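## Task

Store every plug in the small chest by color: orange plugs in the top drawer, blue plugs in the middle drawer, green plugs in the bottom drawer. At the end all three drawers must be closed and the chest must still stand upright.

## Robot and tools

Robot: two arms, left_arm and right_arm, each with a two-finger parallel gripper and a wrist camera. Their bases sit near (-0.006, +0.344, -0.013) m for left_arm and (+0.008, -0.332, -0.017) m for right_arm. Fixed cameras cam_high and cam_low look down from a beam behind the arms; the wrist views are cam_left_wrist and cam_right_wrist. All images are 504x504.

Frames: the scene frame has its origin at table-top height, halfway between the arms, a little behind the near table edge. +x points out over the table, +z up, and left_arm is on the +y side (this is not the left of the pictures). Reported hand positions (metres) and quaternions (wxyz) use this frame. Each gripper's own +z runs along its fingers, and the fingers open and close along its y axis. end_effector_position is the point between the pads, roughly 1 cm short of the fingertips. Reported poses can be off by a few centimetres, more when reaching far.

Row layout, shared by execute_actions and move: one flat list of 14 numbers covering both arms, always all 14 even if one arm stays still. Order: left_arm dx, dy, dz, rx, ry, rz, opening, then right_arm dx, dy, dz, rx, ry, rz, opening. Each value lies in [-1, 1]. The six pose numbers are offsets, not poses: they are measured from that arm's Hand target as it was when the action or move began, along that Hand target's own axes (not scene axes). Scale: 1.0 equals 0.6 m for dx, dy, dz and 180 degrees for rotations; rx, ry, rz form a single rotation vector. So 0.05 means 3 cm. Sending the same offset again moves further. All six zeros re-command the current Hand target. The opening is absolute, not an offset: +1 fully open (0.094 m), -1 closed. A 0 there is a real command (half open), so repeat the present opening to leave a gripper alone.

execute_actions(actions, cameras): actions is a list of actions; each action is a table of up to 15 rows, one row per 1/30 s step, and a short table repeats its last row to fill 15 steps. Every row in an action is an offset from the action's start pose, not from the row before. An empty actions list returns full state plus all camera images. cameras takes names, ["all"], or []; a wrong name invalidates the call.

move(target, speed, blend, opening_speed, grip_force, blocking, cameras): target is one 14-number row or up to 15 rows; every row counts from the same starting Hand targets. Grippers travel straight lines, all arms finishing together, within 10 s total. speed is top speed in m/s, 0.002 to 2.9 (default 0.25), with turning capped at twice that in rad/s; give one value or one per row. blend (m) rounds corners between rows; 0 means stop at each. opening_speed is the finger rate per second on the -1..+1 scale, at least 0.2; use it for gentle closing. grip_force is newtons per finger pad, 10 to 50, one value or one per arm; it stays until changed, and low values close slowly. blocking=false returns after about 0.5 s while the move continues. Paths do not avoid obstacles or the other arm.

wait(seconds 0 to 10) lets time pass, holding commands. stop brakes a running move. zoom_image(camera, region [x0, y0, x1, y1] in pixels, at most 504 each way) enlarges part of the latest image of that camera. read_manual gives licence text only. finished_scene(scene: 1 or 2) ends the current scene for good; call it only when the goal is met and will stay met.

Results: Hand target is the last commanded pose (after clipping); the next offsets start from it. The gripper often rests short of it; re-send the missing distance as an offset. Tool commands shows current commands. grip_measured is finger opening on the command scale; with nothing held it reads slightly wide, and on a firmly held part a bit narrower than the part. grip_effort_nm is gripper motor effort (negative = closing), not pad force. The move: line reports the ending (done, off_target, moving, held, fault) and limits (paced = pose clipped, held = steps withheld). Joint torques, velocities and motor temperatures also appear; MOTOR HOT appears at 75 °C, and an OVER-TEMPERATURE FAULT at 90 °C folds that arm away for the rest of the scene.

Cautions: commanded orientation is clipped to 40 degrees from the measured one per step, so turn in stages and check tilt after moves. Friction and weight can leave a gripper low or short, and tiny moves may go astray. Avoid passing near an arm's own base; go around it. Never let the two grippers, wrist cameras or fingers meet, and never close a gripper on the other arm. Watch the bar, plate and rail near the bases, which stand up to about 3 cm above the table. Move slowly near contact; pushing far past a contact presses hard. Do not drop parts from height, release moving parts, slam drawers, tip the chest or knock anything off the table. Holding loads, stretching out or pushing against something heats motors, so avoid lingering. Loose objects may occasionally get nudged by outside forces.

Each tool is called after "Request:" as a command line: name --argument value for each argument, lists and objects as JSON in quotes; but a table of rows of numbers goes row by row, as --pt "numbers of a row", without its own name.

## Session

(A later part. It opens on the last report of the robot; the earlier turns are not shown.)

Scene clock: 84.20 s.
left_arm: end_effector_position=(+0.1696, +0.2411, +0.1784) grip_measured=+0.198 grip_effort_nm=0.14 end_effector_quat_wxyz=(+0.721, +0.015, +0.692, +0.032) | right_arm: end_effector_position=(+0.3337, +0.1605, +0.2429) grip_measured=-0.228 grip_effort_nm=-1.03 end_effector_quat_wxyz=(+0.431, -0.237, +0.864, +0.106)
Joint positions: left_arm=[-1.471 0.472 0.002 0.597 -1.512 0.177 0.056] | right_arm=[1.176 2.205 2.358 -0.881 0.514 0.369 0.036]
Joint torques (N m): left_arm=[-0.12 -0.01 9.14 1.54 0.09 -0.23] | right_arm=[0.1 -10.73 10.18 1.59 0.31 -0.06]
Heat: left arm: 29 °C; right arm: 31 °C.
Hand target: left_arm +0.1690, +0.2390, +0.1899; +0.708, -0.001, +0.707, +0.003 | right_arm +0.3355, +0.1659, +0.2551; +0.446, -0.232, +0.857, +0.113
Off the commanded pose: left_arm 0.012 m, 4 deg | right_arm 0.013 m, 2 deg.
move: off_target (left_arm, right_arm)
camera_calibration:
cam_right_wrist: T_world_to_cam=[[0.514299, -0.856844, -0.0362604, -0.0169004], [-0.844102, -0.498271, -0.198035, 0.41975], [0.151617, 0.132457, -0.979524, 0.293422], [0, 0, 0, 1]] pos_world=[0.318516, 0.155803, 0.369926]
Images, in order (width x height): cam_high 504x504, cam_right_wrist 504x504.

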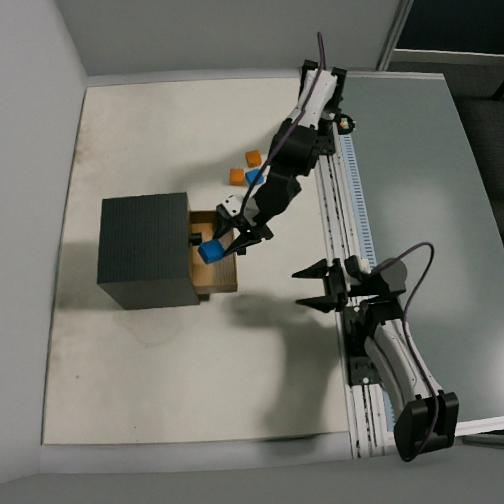

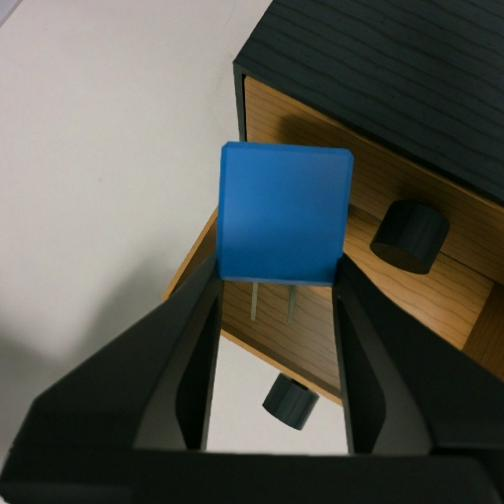

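Request:
move --pt "0 0 0 0 0 0 0.2 0.15 -0.005 0.1245 0 0 0 -0.4" --pt "0 0 0 0 0 0 0.2 0.15 -0.005 0.1245 0 0 0 0.03" --pt "0 0 0 0 0 0 0.2 -0.03 0 -0.02 0 0 0 0.03" --pt "0 0 0 0 0 0 0.2 0.368 -0.344 -0.22 0.0718 0.1375 0.0784 0.2" --speed '[0.12,0.1,0.2,0.3]' --blend '[0,0,0.03,0]' --cameras '["cam_right_wrist","cam_high","cam_low"]'

Scene clock: 92.03 s.
left_arm: end_effector_position=(+0.1696, +0.2411, +0.1783) grip_measured=+0.198 grip_effort_nm=0.14 end_effector_quat_wxyz=(+0.721, +0.015, +0.692, +0.032) | right_arm: end_effector_position=(+0.2363, -0.1307, +0.1476) grip_measured=+0.198 grip_effort_nm=0.10 end_effector_quat_wxyz=(+0.254, -0.101, +0.962, +0.004)
Joint positions: left_arm=[-1.471 0.472 0.002 0.596 -1.512 0.177 0.056] | right_arm=[0.992 1.308 1.153 -1.029 0.4 0.674 0.056]
Joint torques (N m): left_arm=[0.16 -0.06 9.16 1.64 0.15 -0.07] | right_arm=[-0.61 -6.28 6.5 0.97 0.1 0.1]
Heat: left arm: 30 °C; right arm: 31 °C.
Hand target: left_arm +0.1688, +0.2393, +0.1898; +0.723, -0.005, +0.691, +0.007 (not the last commanded pose) | right_arm +0.2351, -0.1313, +0.1534; +0.259, -0.093, +0.961, +0.018
Off the commanded pose: left_arm 0.012 m, 4 deg | right_arm 0.006 m, 2 deg.
move: off_target (left_arm); target 2's new opening was sent with right_arm's hand 0.013 m and 3 deg from that target
camera_calibration:
cam_right_wrist: T_world_to_cam=[[0.18816, -0.982002, -0.0163767, -0.162165], [-0.960212, -0.187438, 0.207027, 0.181835], [-0.20637, -0.0232291, -0.978198, 0.317346], [0, 0, 0, 1]] pos_world=[0.270604, -0.117792, 0.270127]
Images, in order (width x height): cam_high 504x504, cam_low 504x504, cam_right_wrist 504x504.

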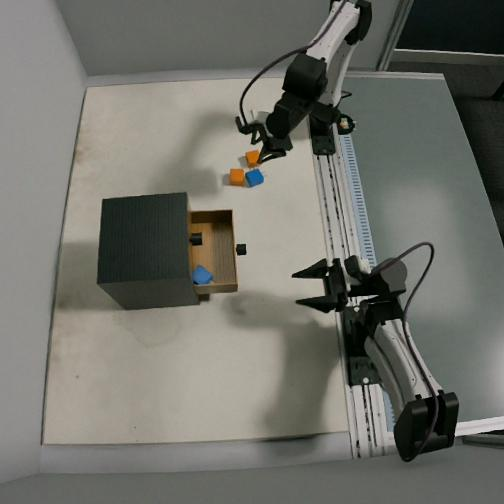

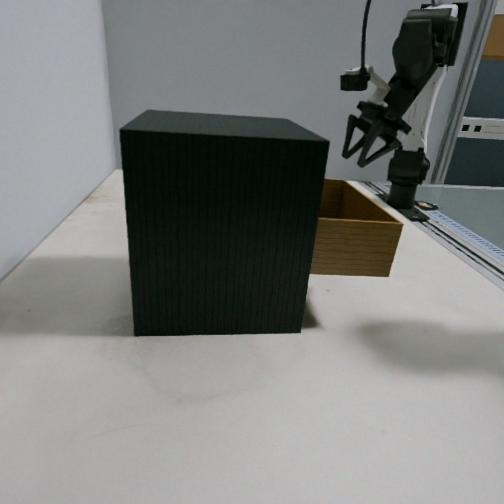

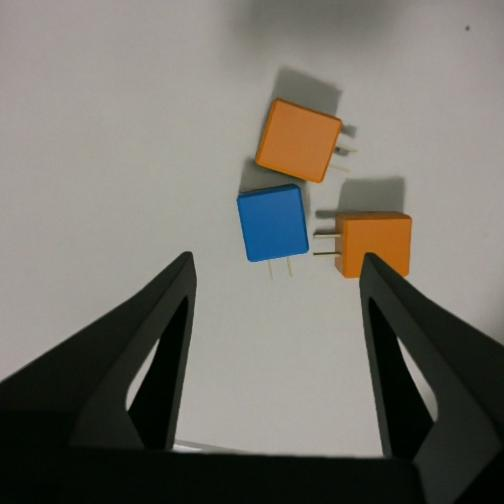

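Request:
move --pt "0 0 0 0 0 0 0.2 0.087 -0.006 0.1945 -0.025 0 -0.043 0.15" --pt "0 0 0 0 0 0 0.2 0.087 -0.006 0.1945 -0.025 0 -0.043 -0.4" --speed 0.12 --opening_speed 1 --cameras '["cam_right_wrist"]'

Scene clock: 96.80 s.
left_arm: end_effector_position=(+0.1696, +0.2411, +0.1783) grip_measured=+0.198 grip_effort_nm=0.14 end_effector_quat_wxyz=(+0.721, +0.015, +0.692, +0.032) | right_arm: end_effector_position=(+0.2469, -0.1374, +0.0266) grip_measured=-0.187 grip_effort_nm=-1.01 end_effector_quat_wxyz=(+0.253, -0.167, +0.952, +0.031)
Joint positions: left_arm=[-1.471 0.472 0.002 0.596 -1.512 0.177 0.056] | right_arm=[0.875 1.347 0.68 -0.423 0.282 0.428 0.038]
Joint torques (N m): left_arm=[-0.03 0.03 9.14 1.57 0.11 -0.11] | right_arm=[-0.7 -3.56 6.43 1.29 0.03 -0.06]
Heat: left arm: 30 °C; right arm: 31 °C.
Hand target: left_arm +0.1688, +0.2393, +0.1898; +0.723, -0.005, +0.691, +0.007 | right_arm +0.2493, -0.1340, +0.0263; +0.256, -0.168, +0.951, +0.038
Off the commanded pose: left_arm 0.012 m, 4 deg | right_arm 0.004 m, 1 deg.
move: off_target (left_arm)
camera_calibration:
cam_right_wrist: T_world_to_cam=[[0.32469, -0.945175, -0.0349237, -0.20083], [-0.923547, -0.324794, 0.203885, 0.187898], [-0.20405, -0.0339459, -0.978372, 0.199047], [0, 0, 0, 1]] pos_world=[0.279356, -0.122035, 0.149419]
Images, in order (width x height): cam_right_wrist 504x504.

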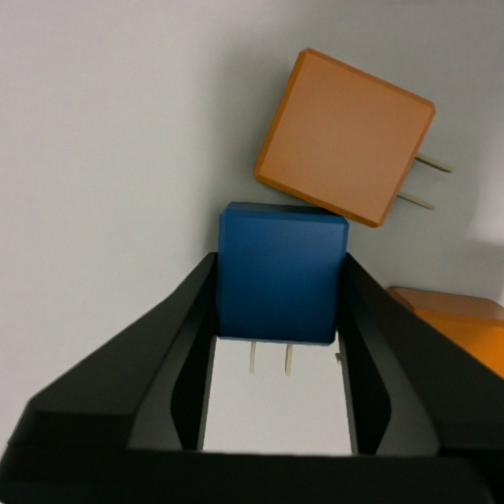

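Request:
move --pt "0 0 0 0 0 0 0.2 -0.158 0 -0.274 0 0 0 -0.4" --pt "0 0 0 0 0 0 0.2 -0.406 0.264 -0.206 -0.0468 -0.1375 -0.0354 -0.4" --pt "0 0 0 0 0 0 0.2 -0.337 0.256 -0.021 -0.0468 -0.1375 -0.0354 -0.4" --speed '[0.25,0.3,0.12]' --blend '[0.03,0.01,0]' --cameras '["cam_right_wrist","cam_low"]'

Scene clock: 101.23 s.
left_arm: end_effector_position=(+0.1696, +0.2411, +0.1783) grip_measured=+0.198 grip_effort_nm=0.14 end_effector_quat_wxyz=(+0.721, +0.015, +0.692, +0.032) | right_arm: end_effector_position=(+0.3543, +0.0694, +0.1495) grip_measured=-0.188 grip_effort_nm=-1.02 end_effector_quat_wxyz=(+0.451, -0.221, +0.854, +0.133)
Joint positions: left_arm=[-1.471 0.472 0.002 0.596 -1.512 0.177 0.056] | right_arm=[1.022 1.809 1.347 -0.148 0.388 0.274 0.038]
Joint torques (N m): left_arm=[0.18 -0.09 9.26 1.61 0.1 -0.09] | right_arm=[-0.87 -7.32 6.48 1.66 0 -0.03]
Heat: left arm: 30 °C; right arm: 31 °C.
Hand target: left_arm +0.1688, +0.2393, +0.1898; +0.723, -0.005, +0.691, +0.007 | right_arm +0.3555, +0.0691, +0.1363; +0.442, -0.226, +0.858, +0.129
Off the commanded pose: left_arm 0.012 m, 4 deg | right_arm 0.013 m, 1 deg.
move: off_target (left_arm, right_arm)
camera_calibration:
cam_right_wrist: T_world_to_cam=[[0.512274, -0.854608, -0.0849725, -0.101176], [-0.840184, -0.478198, -0.255768, 0.379242], [0.177948, 0.202416, -0.962996, 0.1942], [0, 0, 0, 1]] pos_world=[0.335906, 0.0555775, 0.275415]
Images, in order (width x height): cam_low 504x504, cam_right_wrist 504x504.

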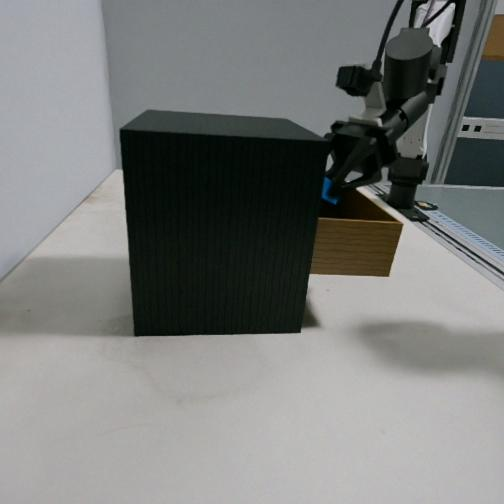

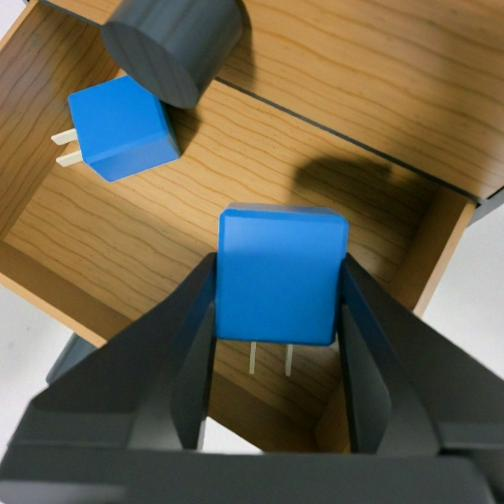

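Request:
move --pt "0 0 0 0 0 0 0.2 0.0246 0 0.0172 0 0 0 -0.4" --pt "0 0 0 0 0 0 0.2 0.0246 0 0.0172 0 0 0 0.03" --pt "0 0 0 0 0 0 0.2 -0.178 0 -0.124 0 0 0 0.03" --pt "0 0 0 0 0.0144 0 0.2 0.138 -0.273 -0.237 -0.2139 0.1295 -0.2433 0.35" --pt "0.086 -0.197 0.048 0 0.0144 0 0.2 0.138 -0.273 -0.237 -0.2139 0.1295 -0.2433 0.35" --speed '[0.1,0.1,0.2,0.3,0.3]' --blend '[0,0,0.03,0.02,0]' --cameras '["all"]'

Scene clock: 111.70 s.
left_arm: end_effector_position=(+0.1991, +0.1219, +0.1409) grip_measured=+0.198 grip_effort_nm=0.14 end_effector_quat_wxyz=(+0.701, -0.005, +0.713, +0.013) | right_arm: end_effector_position=(+0.2924, -0.1583, +0.1402) grip_measured=+0.348 grip_effort_nm=0.10 end_effector_quat_wxyz=(-0.178, +0.669, -0.701, -0.174)
Joint positions: left_arm=[-1.389 1.463 0.37 0.728 -1.423 -0.367 0.056] | right_arm=[0.346 1.557 1.373 -1.167 -0.463 -1.165 0.063]
Joint torques (N m): left_arm=[1.48 -4.68 4.94 1.89 -0.07 0.04] | right_arm=[-0.61 -5.2 9.06 0.54 -0.44 -0.1]
Motor temperatures (°C): left_arm=[18 23 31 27 18 20 20] | right_arm=[18 30 31 23 16 20 20]
Heat: left arm: 31 °C; right arm: 31 °C.
Hand target: left_arm +0.2018, +0.1217, +0.1393; +0.707, -0.005, +0.707, +0.007 | right_arm +0.2961, -0.1551, +0.1471; -0.186, +0.671, -0.695, -0.179
Off the commanded pose: left_arm 0.003 m, 1 deg | right_arm 0.008 m, 1 deg.
move: done; blend cut to 0 m at target 4; target 2's new opening was sent with right_arm's hand 0.031 m and 4 deg from that target
camera_calibration:
cam_left_wrist: T_world_to_cam=[[0.0807016, -0.995837, -0.0423675, 0.119771], [-0.670195, -0.0227508, -0.741837, 0.252783], [0.737785, 0.0882619, -0.669241, 0.0624592], [0, 0, 0, 1]] pos_world=[0.113667, 0.11951, 0.234398]
cam_right_wrist: T_world_to_cam=[[0.996371, -0.0540015, -0.0657851, -0.28238], [-0.0386005, -0.975586, 0.216199, -0.163465], [-0.075854, -0.212875, -0.974131, 0.252364], [0, 0, 0, 1]] pos_world=[0.294188, -0.121001, 0.2626]

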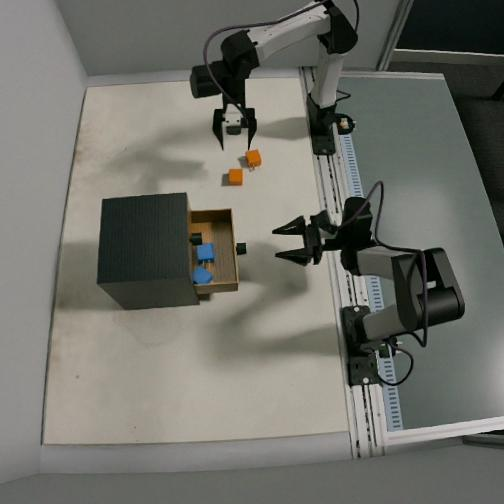

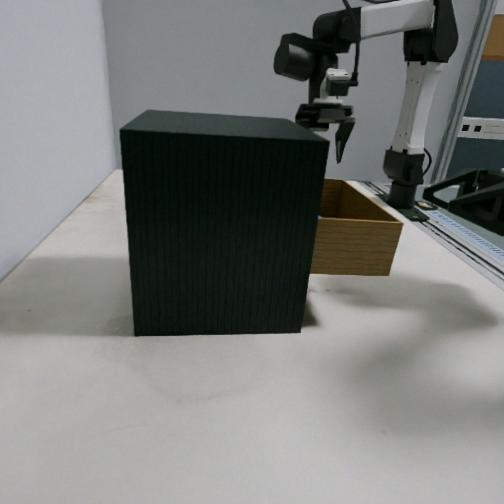

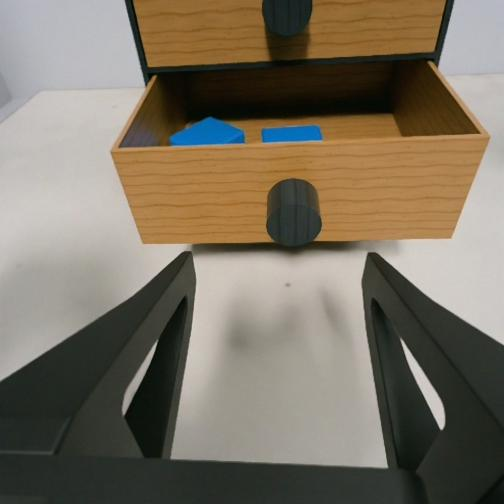

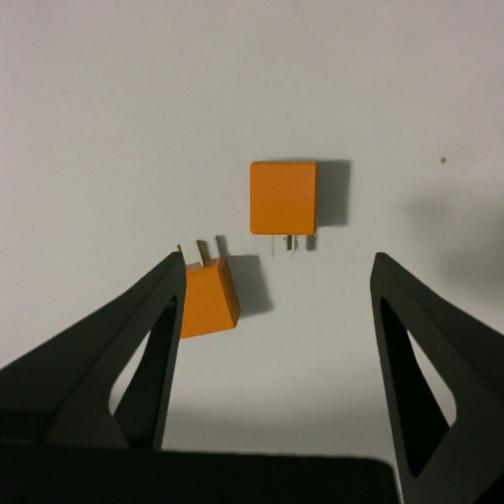

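Request:
move --pt "0.026 0 0.126 0 0 0 0.2 0.077 -0.005 0.185 0 0 0 0.35" --pt "0.026 0 0.126 0 0 0 -0.65 0.077 -0.005 0.185 0 0 0 -0.4" --pt "0.03 0 0.304 0 0 0 -0.65 -0.03 0 -0.05 0 0 0 -0.4" --speed '[0.13,0.1,0.12]' --opening_speed 1.2 --cameras '["all"]'

Scene clock: 117.57 s.
left_arm: end_effector_position=(+0.3747, +0.1244, +0.1248) grip_measured=-0.460 grip_effort_nm=-1.02 end_effector_quat_wxyz=(+0.709, +0.000, +0.705, +0.012) | right_arm: end_effector_position=(+0.2945, -0.1557, +0.1605) grip_measured=-0.202 grip_effort_nm=-1.02 end_effector_quat_wxyz=(-0.156, +0.667, -0.705, -0.185)
Joint positions: left_arm=[-0.787 1.938 0.607 1.29 -0.821 -0.03 0.025] | right_arm=[0.351 1.616 1.522 -1.304 -0.464 -1.162 0.037]
Joint torques (N m): left_arm=[2.25 -7.31 6.53 1.84 0.27 -0.18] | right_arm=[-0.76 -9.43 9.2 0.45 -0.43 -0.1]
Heat: left arm: 31 °C; right arm: 31 °C.
Hand target: left_arm +0.3842, +0.1248, +0.1212; +0.707, -0.005, +0.707, +0.007 | right_arm +0.2960, -0.1544, +0.1820; -0.186, +0.671, -0.695, -0.180
Off the commanded pose: left_arm 0.010 m, 1 deg | right_arm 0.022 m, 4 deg.
move: off_target (right_arm)
camera_calibration:
cam_left_wrist: T_world_to_cam=[[0.0733557, -0.996223, -0.0464589, 0.110632], [-0.652053, -0.0126606, -0.758067, 0.352683], [0.754616, 0.0859022, -0.650519, -0.0863789], [0, 0, 0, 1]] pos_world=[0.287036, 0.1221, 0.216306]
cam_right_wrist: T_world_to_cam=[[0.992411, -0.0520017, -0.111429, -0.274231], [-0.0250522, -0.972677, 0.230808, -0.171073], [-0.120387, -0.226265, -0.966598, 0.282688], [0, 0, 0, 1]] pos_world=[0.301896, -0.116697, 0.282173]

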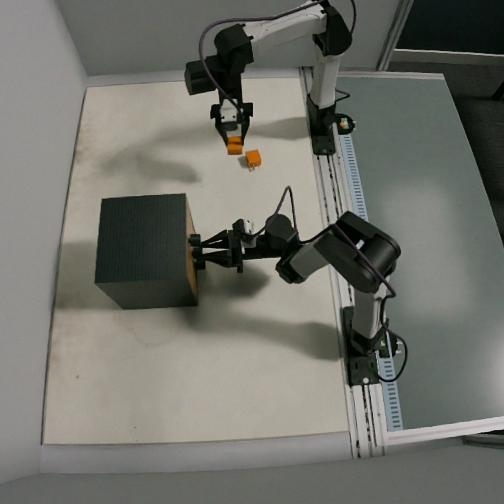

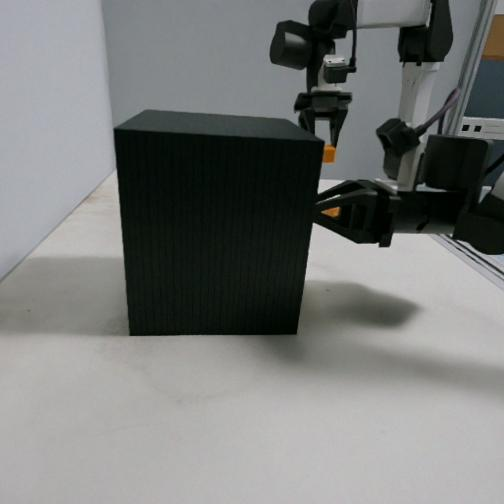

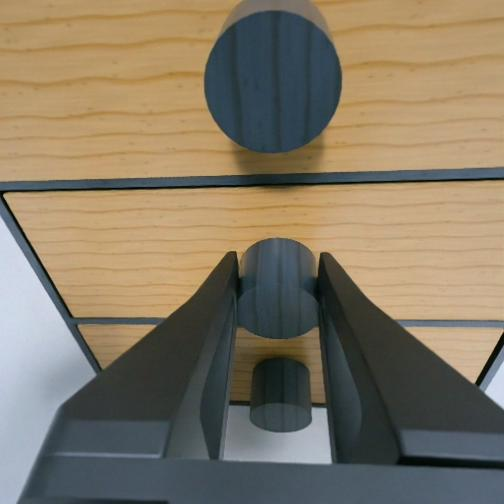

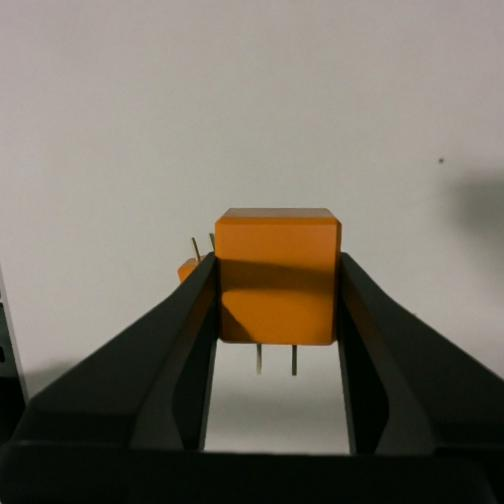

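Request:
move --pt "0 0 0 0 0 0 0.15 0 0 0 0 0 0 -0.4" --pt "0 0 -0.117 0 0 0 0.15 0 0 0 0 0 0 -0.4" --pt "-0.12 0 -0.113 0 0 0 0.15 0 0 0 0 0 0 -0.4" --pt "-0.12 0 0.005 0 0 0 0.15 0 0 0 0 0 0 -0.4" --pt "-0.12 0 0.005 0 0 0 -0.65 0 0 0 0 0 0 -0.4" --pt "-0.12 0 -0.17 0 0 0 -0.65 0 0 0 0 0 0 -0.4" --speed '[0.1,0.25,0.25,0.15,0.1,0.12]' --opening_speed 2 --blend '[0,0.02,0.02,0,0,0]' --cameras '["cam_left_wrist","cam_high"]'

Scene clock: 122.87 s.
left_arm: end_effector_position=(+0.2859, +0.1217, +0.1832) grip_measured=-0.439 grip_effort_nm=-1.02 end_effector_quat_wxyz=(+0.701, +0.007, +0.713, +0.019) | right_arm: end_effector_position=(+0.2944, -0.1557, +0.1605) grip_measured=-0.202 grip_effort_nm=-1.02 end_effector_quat_wxyz=(-0.156, +0.667, -0.705, -0.185)
Joint positions: left_arm=[-1.04 1.476 0.494 0.877 -1.072 -0.071 0.026] | right_arm=[0.351 1.616 1.522 -1.305 -0.464 -1.162 0.037]
Joint torques (N m): left_arm=[-0.34 -9.77 6.02 1.89 -0.12 -0.11] | right_arm=[-0.76 -9.46 9.21 0.46 -0.43 -0.1]
Heat: left arm: 31 °C; right arm: 31 °C.
Hand target: left_arm +0.2822, +0.1229, +0.1933; +0.707, -0.005, +0.707, +0.007 | right_arm +0.2960, -0.1544, +0.1820; -0.186, +0.671, -0.695, -0.180
Off the commanded pose: left_arm 0.011 m, 2 deg | right_arm 0.022 m, 4 deg.
move: off_target (left_arm, right_arm)
camera_calibration:
cam_left_wrist: T_world_to_cam=[[0.0722827, -0.995055, -0.0681248, 0.121264], [-0.668729, 0.00232504, -0.743503, 0.339148], [0.739985, 0.0992994, -0.665254, 0.0241525], [0, 0, 0, 1]] pos_world=[0.20016, 0.117478, 0.276486]
Images, in order (width x height): cam_high 504x504, cam_left_wrist 504x504.

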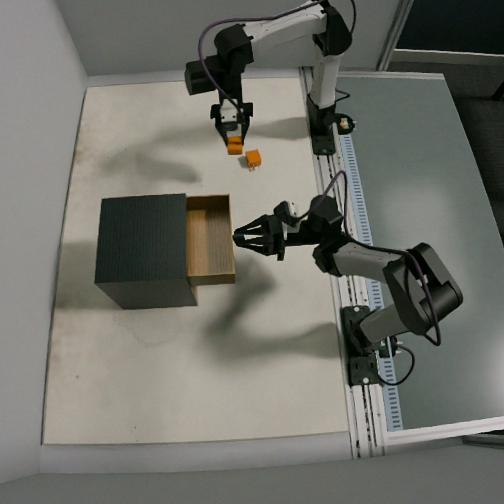

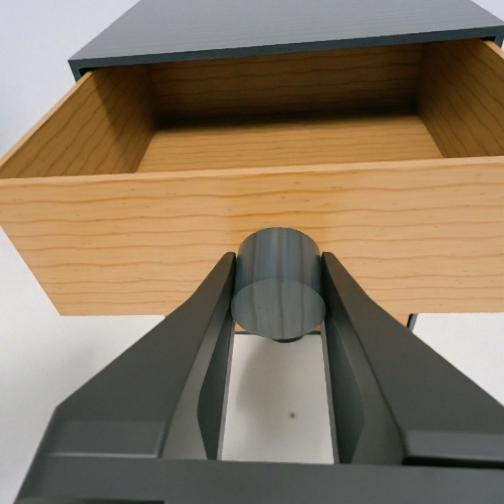

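Request:
move --pt "0 0 0 0 0 0 0.2 0 0 0 0 0 0 -0.4" --pt "0 0 -0.13 0 0 0 0.2 0 0 0 0 0 0 -0.4" --pt "-0.06 0.195 -0.187 0 0 0 0.2 -0.18 0.003 -0.146 0.03 0 0.05 -0.4" --pt "-0.06 0.195 -0.187 0 0 0 0.2 -0.586 -0.063 0.0535 0.1733 -0.0255 0.2718 -0.4" --speed '[0.1,0.25,0.3,0.3]' --blend '[0,0.02,0.03,0]' --cameras '["cam_right_wrist","cam_high"]'

Scene clock: 129.20 s.
left_arm: end_effector_position=(+0.1689, +0.2411, +0.2202) grip_measured=+0.198 grip_effort_nm=0.14 end_effector_quat_wxyz=(+0.712, +0.009, +0.702, +0.022) | right_arm: end_effector_position=(+0.3426, +0.1580, +0.3144) grip_measured=-0.202 grip_effort_nm=-1.02 end_effector_quat_wxyz=(+0.432, -0.260, +0.843, +0.188)
Joint positions: left_arm=[-1.463 0.435 0.304 -0.143 -1.498 -0.246 0.056] | right_arm=[1.112 2.323 2.834 -1.106 0.324 0.3 0.037]
Joint torques (N m): left_arm=[0.1 2.59 9.42 1.61 -0.11 -0.23] | right_arm=[0.14 -10.69 8.72 1.96 0.21 0.05]
Heat: left arm: 32 °C; right arm: 32 °C.
Hand target: left_arm +0.1681, +0.2380, +0.2296; +0.707, -0.005, +0.707, +0.007 | right_arm +0.3451, +0.1646, +0.3299; +0.291, -0.247, +0.921, +0.078
Off the commanded pose: left_arm 0.010 m, 3 deg | right_arm 0.017 m, 23 deg.
elbow stopped short (right arm): the move would have taken joint 3 (elbow) straighter than the controller allows.
move: off_target (left_arm, right_arm)
camera_calibration:
cam_right_wrist: T_world_to_cam=[[0.611446, -0.777199, -0.148642, -0.0316683], [-0.783145, -0.567507, -0.254205, 0.447887], [0.113213, 0.271841, -0.95566, 0.345976], [0, 0, 0, 1]] pos_world=[0.330955, 0.135516, 0.439783]
Images, in order (width x height): cam_high 504x504, cam_right_wrist 504x504.

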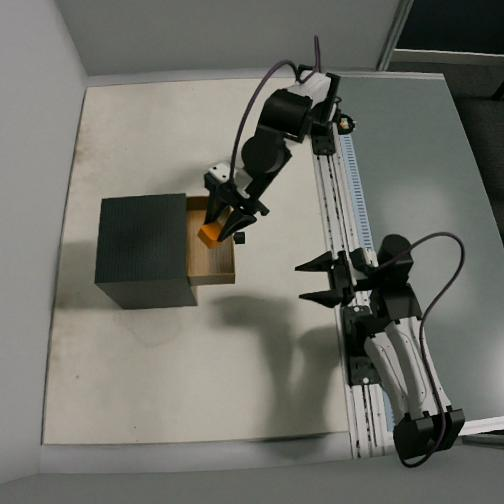

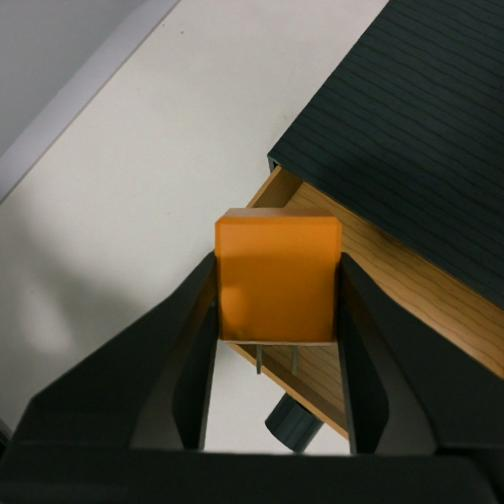

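Request:
move --target '[0,0,0,0,0,0,0.2,0.106,-0.014,0.18,0,0,0,-0.4]' --speed 0.12 --cameras '["cam_right_wrist","cam_low"]'

Scene clock: 132.00 s.
left_arm: end_effector_position=(+0.1689, +0.2411, +0.2202) grip_measured=+0.198 grip_effort_nm=0.14 end_effector_quat_wxyz=(+0.712, +0.009, +0.702, +0.022) | right_arm: end_effector_position=(+0.3586, +0.1577, +0.2093) grip_measured=-0.202 grip_effort_nm=-1.02 end_effector_quat_wxyz=(+0.346, -0.250, +0.896, +0.118)
Joint positions: left_arm=[-1.463 0.435 0.304 -0.144 -1.498 -0.246 0.056] | right_arm=[1.083 2.478 2.84 -1.21 0.325 0.379 0.037]
Joint torques (N m): left_arm=[0.21 2.06 9.22 1.67 -0.08 -0.11] | right_arm=[-0.12 -10.71 8.49 1.33 0.06 0.05]
Heat: left arm: 32 °C; right arm: 32 °C.
Hand target: left_arm +0.1683, +0.2381, +0.2294; +0.713, -0.003, +0.702, +0.005 (not the last commanded pose) | right_arm +0.3579, +0.1623, +0.2049; +0.291, -0.247, +0.921, +0.077
Off the commanded pose: left_arm 0.010 m, 3 deg | right_arm 0.006 m, 8 deg.
elbow stopped short (right arm): the move would have taken joint 3 (elbow) straighter than the controller allows.
move: off_target (left_arm, right_arm)
camera_calibration:
cam_right_wrist: T_world_to_cam=[[0.531666, -0.841286, -0.0978222, -0.0291546], [-0.846475, -0.531693, -0.027972, 0.403283], [-0.0284789, 0.0976758, -0.994811, 0.330343], [0, 0, 0, 1]] pos_world=[0.366278, 0.157629, 0.337057]
Images, in order (width x height): cam_low 504x504, cam_right_wrist 504x504.

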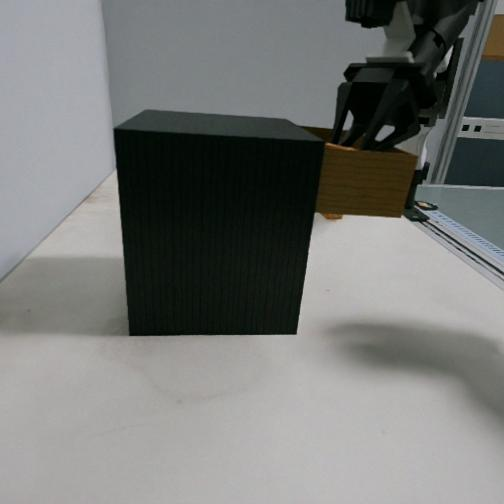

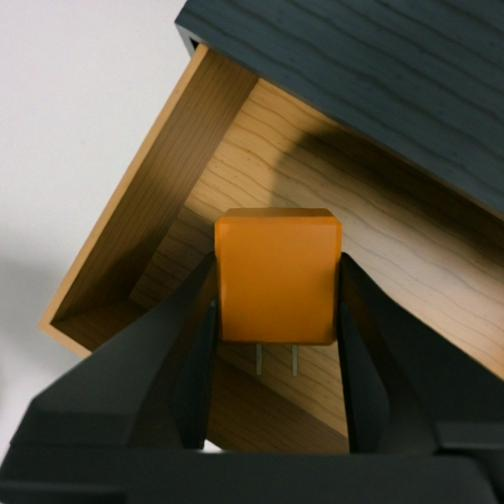

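Request:
move --pt "0 0 0 0 0 0 0.2 0.0144 0 0.0205 0 0 0 -0.4" --pt "0 0 0 0 0 0 0.2 0.0144 0 0.0205 0 0 0 0.03" --pt "0 0 0 0 0 0 0.2 -0.115 0 -0.164 0 0 0 0.03" --pt "0 0 0 0 0 0 0.2 0.4495 -0.436 -0.203 -0.2239 0.0236 -0.3515 0.5" --speed '[0.1,0.1,0.2,0.3]' --blend '[0,0,0.03,0]' --cameras '["cam_right_wrist","cam_high"]'

Scene clock: 139.87 s.
left_arm: end_effector_position=(+0.1689, +0.2411, +0.2202) grip_measured=+0.198 grip_effort_nm=0.14 end_effector_quat_wxyz=(+0.712, +0.009, +0.702, +0.022) | right_arm: end_effector_position=(+0.2393, -0.2108, +0.1441) grip_measured=+0.498 grip_effort_nm=0.10 end_effector_quat_wxyz=(-0.149, +0.767, -0.591, -0.200)
Joint positions: left_arm=[-1.463 0.435 0.304 -0.144 -1.498 -0.246 0.056] | right_arm=[0.188 1.48 1.317 -1.436 -0.5 -1.685 0.07]
Joint torques (N m): left_arm=[-0.1 2.22 9.21 1.69 -0.09 -0.11] | right_arm=[-0.8 -5.87 6.6 0.04 -0.47 -0.1]
Heat: left arm: 34 °C; right arm: 33 °C.
Hand target: left_arm +0.1683, +0.2381, +0.2294; +0.713, -0.003, +0.702, +0.005 | right_arm +0.2368, -0.2097, +0.1501; -0.158, +0.766, -0.588, -0.205
Off the commanded pose: left_arm 0.010 m, 2 deg | right_arm 0.007 m, 1 deg.
elbow stopped short (right arm): the move would have taken joint 3 (elbow) straighter than the controller allows.
move: done; target 2's new opening was sent with right_arm's hand 0.017 m and 8 deg from that target
camera_calibration:
cam_right_wrist: T_world_to_cam=[[0.966915, 0.246179, -0.0668612, -0.16159], [0.254886, -0.943008, 0.213938, -0.280582], [-0.0103834, -0.223902, -0.974556, 0.223053], [0, 0, 0, 1]] pos_world=[0.230077, -0.174869, 0.266601]
Images, in order (width x height): cam_high 504x504, cam_right_wrist 504x504.

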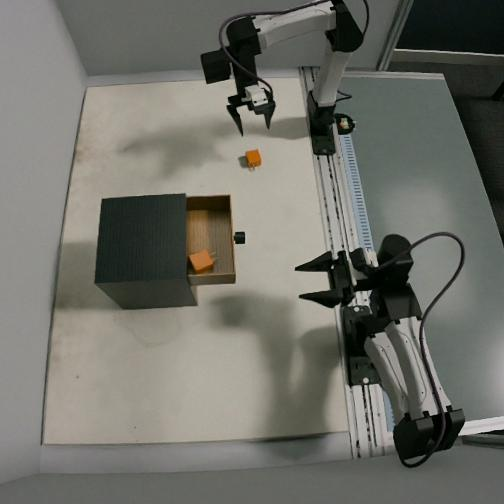

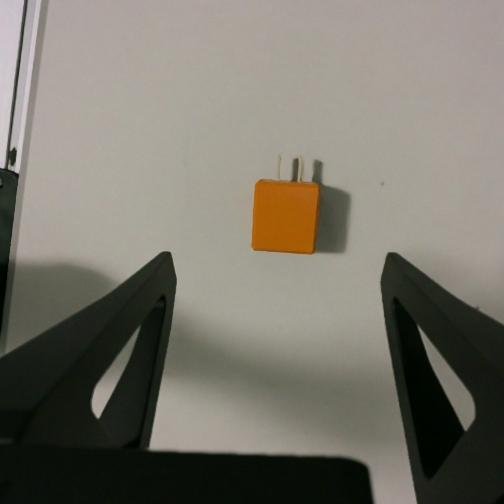

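Request:
move --pt "0 0 0 0 0 0 0.2 0.098 -0.0065 0.184 0 0 0 0.5" --pt "0 0 0 0 0 0 0.2 0.098 -0.0065 0.184 0 0 0 -0.4" --pt "0 0 0 0 0 0 0.2 -0.1 0 -0.173 0.03 0 0.05 -0.4" --pt "0 0 0 0 0 0 0.2 -0.497 -0.294 -0.059 0.2239 -0.0236 0.3515 -0.4" --speed '[0.13,0.1,0.3,0.35]' --opening_speed 1.2 --blend '[0,0,0.04,0]' --cameras '["cam_right_wrist","cam_low"]'

Scene clock: 148.33 s.
left_arm: end_effector_position=(+0.1689, +0.2411, +0.2202) grip_measured=+0.198 grip_effort_nm=0.14 end_effector_quat_wxyz=(+0.712, +0.009, +0.702, +0.022) | right_arm: end_effector_position=(+0.3413, +0.0625, +0.3153) grip_measured=-0.200 grip_effort_nm=-1.02 end_effector_quat_wxyz=(+0.355, -0.258, +0.890, +0.121)
Joint positions: left_arm=[-1.463 0.435 0.304 -0.144 -1.498 -0.246 0.056] | right_arm=[1.008 2.203 2.836 -1.44 0.272 0.297 0.038]
Joint torques (N m): left_arm=[-0.25 2.25 9.05 1.68 -0.15 -0.11] | right_arm=[0.09 -9.68 7.82 1.74 0.23 0.09]
Heat: left arm: 35 °C; right arm: 32 °C.
Hand target: left_arm +0.1683, +0.2381, +0.2294; +0.713, -0.003, +0.702, +0.005 | right_arm +0.3450, +0.0683, +0.3299; +0.291, -0.247, +0.921, +0.077
Off the commanded pose: left_arm 0.010 m, 2 deg | right_arm 0.016 m, 10 deg.
elbow stopped short (right arm): the move would have taken joint 3 (elbow) straighter than the controller allows.
move: off_target (right_arm)
camera_calibration:
cam_right_wrist: T_world_to_cam=[[0.549116, -0.830644, -0.0922066, -0.098141], [-0.835686, -0.547049, -0.0486456, 0.344739], [-0.0100343, 0.103768, -0.994551, 0.43783], [0, 0, 0, 1]] pos_world=[0.346377, 0.0616361, 0.443165]
Images, in order (width x height): cam_low 504x504, cam_right_wrist 504x504.

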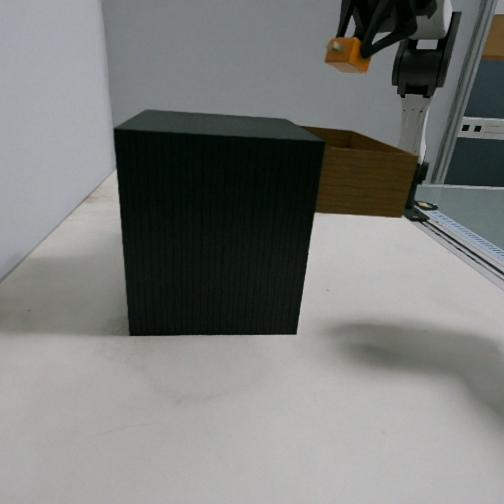

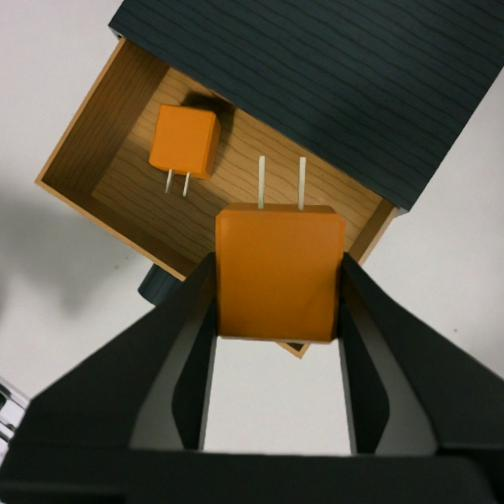

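Request:
move --target '[0,0,0,0,0,0,0.2,0.122,0.008,0.179,0,0,0,-0.4]' --speed 0.12 --cameras '["cam_right_wrist","cam_low"]'

Scene clock: 150.53 s.
left_arm: end_effector_position=(+0.1689, +0.2411, +0.2202) grip_measured=+0.198 grip_effort_nm=0.14 end_effector_quat_wxyz=(+0.712, +0.009, +0.702, +0.022) | right_arm: end_effector_position=(+0.3591, +0.0789, +0.2024) grip_measured=-0.200 grip_effort_nm=-1.02 end_effector_quat_wxyz=(+0.311, -0.234, +0.918, +0.081)
Joint positions: left_arm=[-1.463 0.435 0.304 -0.144 -1.498 -0.246 0.056] | right_arm=[1 2.1 2.208 -1.05 0.299 0.369 0.038]
Joint torques (N m): left_arm=[-0.1 2.24 9.29 1.65 -0.11 -0.17] | right_arm=[0.55 -12.82 4.74 0.88 -0.06 -0.01]
Heat: left arm: 35 °C; right arm: 32 °C.
Hand target: left_arm +0.1683, +0.2381, +0.2294; +0.713, -0.003, +0.702, +0.005 | right_arm +0.3440, +0.0732, +0.1999; +0.291, -0.247, +0.921, +0.078
Off the commanded pose: left_arm 0.010 m, 2 deg | right_arm 0.016 m, 3 deg.
move: off_target (right_arm)
camera_calibration:
cam_right_wrist: T_world_to_cam=[[0.47793, -0.876086, -0.0636897, -0.0813256], [-0.873909, -0.481557, 0.0662233, 0.34842], [-0.0886875, 0.0240089, -0.99577, 0.358819], [0, 0, 0, 1]] pos_world=[0.375178, 0.0879214, 0.329048]
Images, in order (width x height): cam_low 504x504, cam_right_wrist 504x504.

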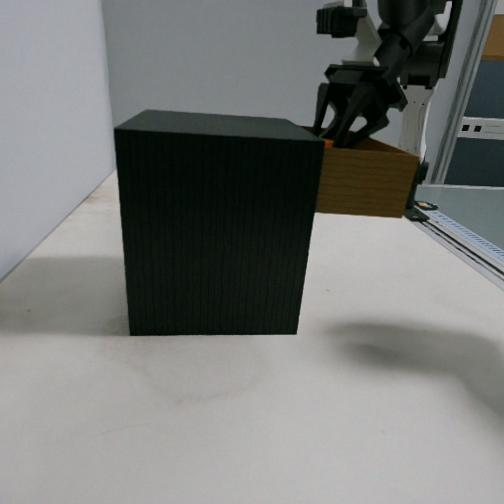

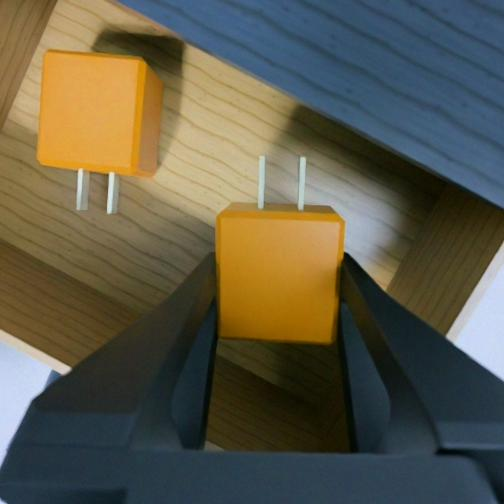

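Request:
move --pt "0 0 0 0 0 0 0.2 0.0144 0 0.0205 0 0 0 -0.4" --pt "0 0 0 0 0 0 0.2 0.0144 0 0.0205 0 0 0 0.03" --pt "0 0 0 0 0 0 0.2 -0.115 0 -0.164 0 0 0 0.03" --pt "0 0 0 0 0 0 0.2 0.324 -0.353 -0.329 0 0 0 0.03" --pt "0.034 -0.192 0.069 0 0.005 0 0.2 0.324 -0.353 -0.329 0 0 0 0.03" --speed '[0.1,0.1,0.2,0.35,0.25]' --blend '[0,0,0.03,0.03,0]' --cameras '["cam_left_wrist","cam_high"]'

Scene clock: 156.83 s.
left_arm: end_effector_position=(+0.2089, +0.1246, +0.2102) grip_measured=+0.198 grip_effort_nm=0.14 end_effector_quat_wxyz=(+0.705, -0.001, +0.709, +0.010) | right_arm: end_effector_position=(+0.2132, -0.2478, +0.2493) grip_measured=+0.028 grip_effort_nm=0.10 end_effector_quat_wxyz=(+0.289, -0.243, +0.923, +0.073)
Joint positions: left_arm=[-1.332 1.224 0.48 0.554 -1.363 -0.189 0.056] | right_arm=[0.351 0.928 1.316 -1.328 -0.097 -0.167 0.048]
Joint torques (N m): left_arm=[1.21 -3.34 6.2 1.95 0.01 0.04] | right_arm=[-0.83 -0.36 5.93 1.36 -0.19 -0.08]
Motor temperatures (°C): left_arm=[18 23 36 28 18 20 20] | right_arm=[18 33 31 23 16 20 21]
Heat: left arm: 36 °C; right arm: 33 °C.
Hand target: left_arm +0.2115, +0.1236, +0.2094; +0.707, -0.004, +0.707, +0.005 | right_arm +0.2138, -0.2464, +0.2501; +0.291, -0.247, +0.921, +0.077
Off the commanded pose: left_arm 0.003 m, 1 deg | right_arm 0.002 m, 1 deg.
elbow stopped short (right arm): the move would have taken joint 3 (elbow) straighter than the controller allows.
move: done; target 2's new opening was sent with right_arm's hand 0.026 m and 5 deg from that target
camera_calibration:
cam_left_wrist: T_world_to_cam=[[0.0719827, -0.99646, -0.0434233, 0.12661], [-0.660357, -0.014985, -0.750802, 0.309761], [0.747494, 0.0827197, -0.659098, 0.0979163], [0, 0, 0, 1]] pos_world=[0.122247, 0.122704, 0.302603]
Images, in order (width x height): cam_high 504x504, cam_left_wrist 504x504.

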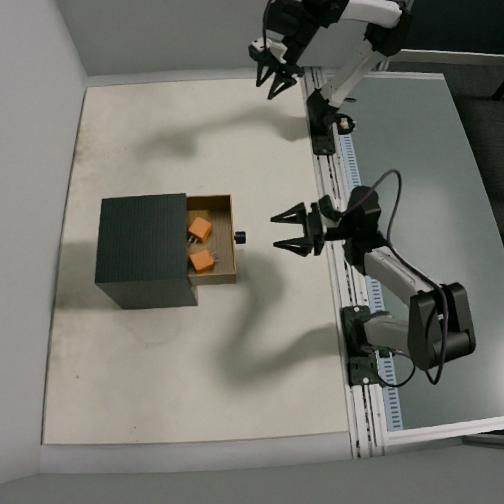

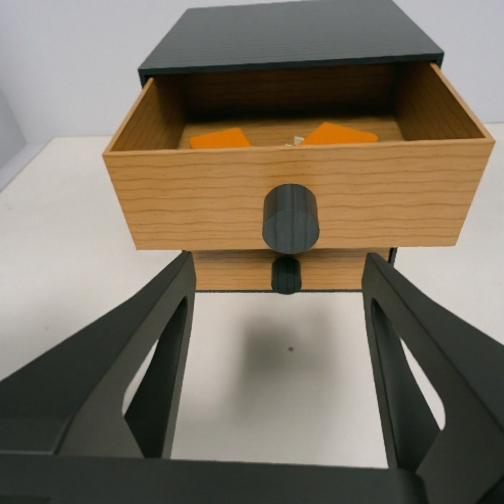

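Request:
move --pt "0.027 -0.001 0.118 0 0 0 0.2 0 0 0 0 0 0 0.03" --pt "0.027 -0.001 0.118 0 0 0 -0.65 0 0 0 0 0 0 0.03" --pt "0.029 -0.001 0.294 0 0 0 -0.65 0 0 0 0 0 0 0.03" --pt "0.029 -0.001 0.286 0 0 0 -0.65 0 0 0 0 0 0 0.03" --pt "0.029 -0.001 0.286 0 0 0 0.2 0 0 0 0 0 0 0.03" --pt "0.02 -0.001 0.06 0 0 0 0.2 0 0 0 0 0 0 0.03" --speed '[0.13,0.1,0.1,0.1,0.1,0.25]' --opening_speed 2 --cameras '["cam_left_wrist","cam_high","cam_low"]'

Request:
zoom_image --camera "cam_high" --region '[80, 180, 260, 320]'

Scene clock: 164.00 s.
left_arm: end_effector_position=(+0.2502, +0.1205, +0.1881) grip_measured=+0.198 grip_effort_nm=0.14 end_effector_quat_wxyz=(+0.702, +0.017, +0.712, +0.021) | right_arm: end_effector_position=(+0.2132, -0.2478, +0.2493) grip_measured=+0.028 grip_effort_nm=0.10 end_effector_quat_wxyz=(+0.289, -0.243, +0.923, +0.073)
Joint positions: left_arm=[-1.168 1.377 0.454 0.795 -1.189 -0.081 0.056] | right_arm=[0.351 0.928 1.316 -1.328 -0.097 -0.167 0.048]
Joint torques (N m): left_arm=[-0.09 -8.43 6.27 1.82 -0.13 -0.19] | right_arm=[-0.8 -0.38 5.9 1.37 -0.19 -0.08]
Heat: left arm: 35 °C; right arm: 31 °C.
Hand target: left_arm +0.2475, +0.1234, +0.1972; +0.707, -0.003, +0.707, +0.006 | right_arm +0.2138, -0.2464, +0.2501; +0.291, -0.247, +0.921, +0.077
Off the commanded pose: left_arm 0.010 m, 3 deg | right_arm 0.002 m, 1 deg.
move: off_target (left_arm); target 5's new opening was sent with left_arm's hand 0.012 m and 2 deg from that target
camera_calibration:
cam_left_wrist: T_world_to_cam=[[0.0608667, -0.994539, -0.084775, 0.128955], [-0.667106, 0.0226441, -0.744618, 0.316389], [0.742472, 0.101876, -0.662085, 0.0523446], [0, 0, 0, 1]] pos_world=[0.164352, 0.115754, 0.281178]
Images, in order (width x height): cam_high 504x504, cam_low 504x504, cam_left_wrist 504x504.

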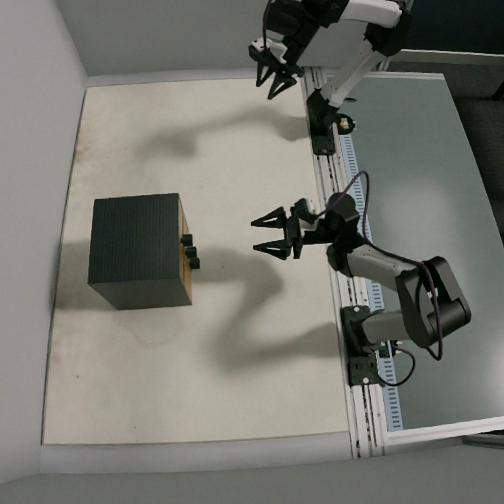

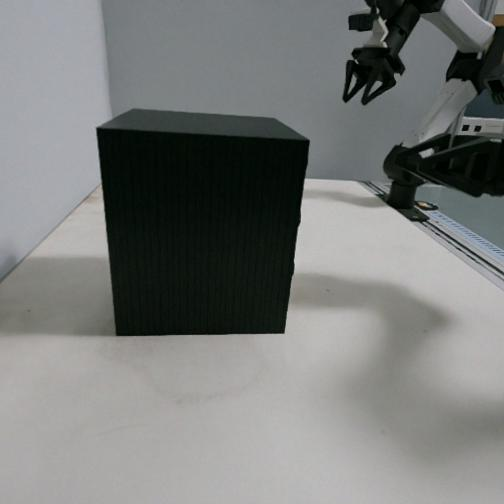

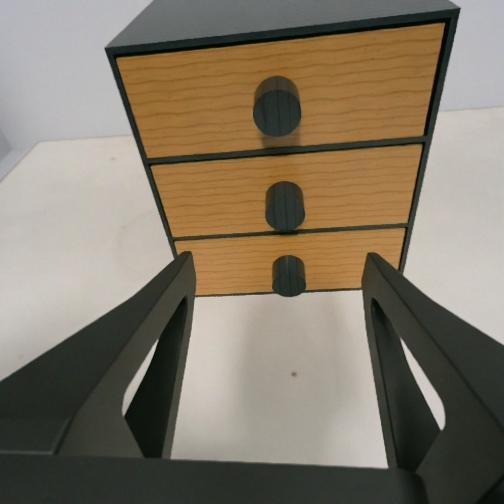

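Scaled by 2.800 from the camera's 504x504 image, which has a finer 720x720 frame.

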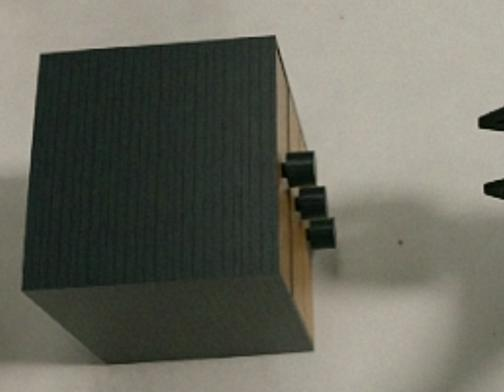

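All shut.

Request:
finished_scene --scene 2

The scene is finished: the task was done.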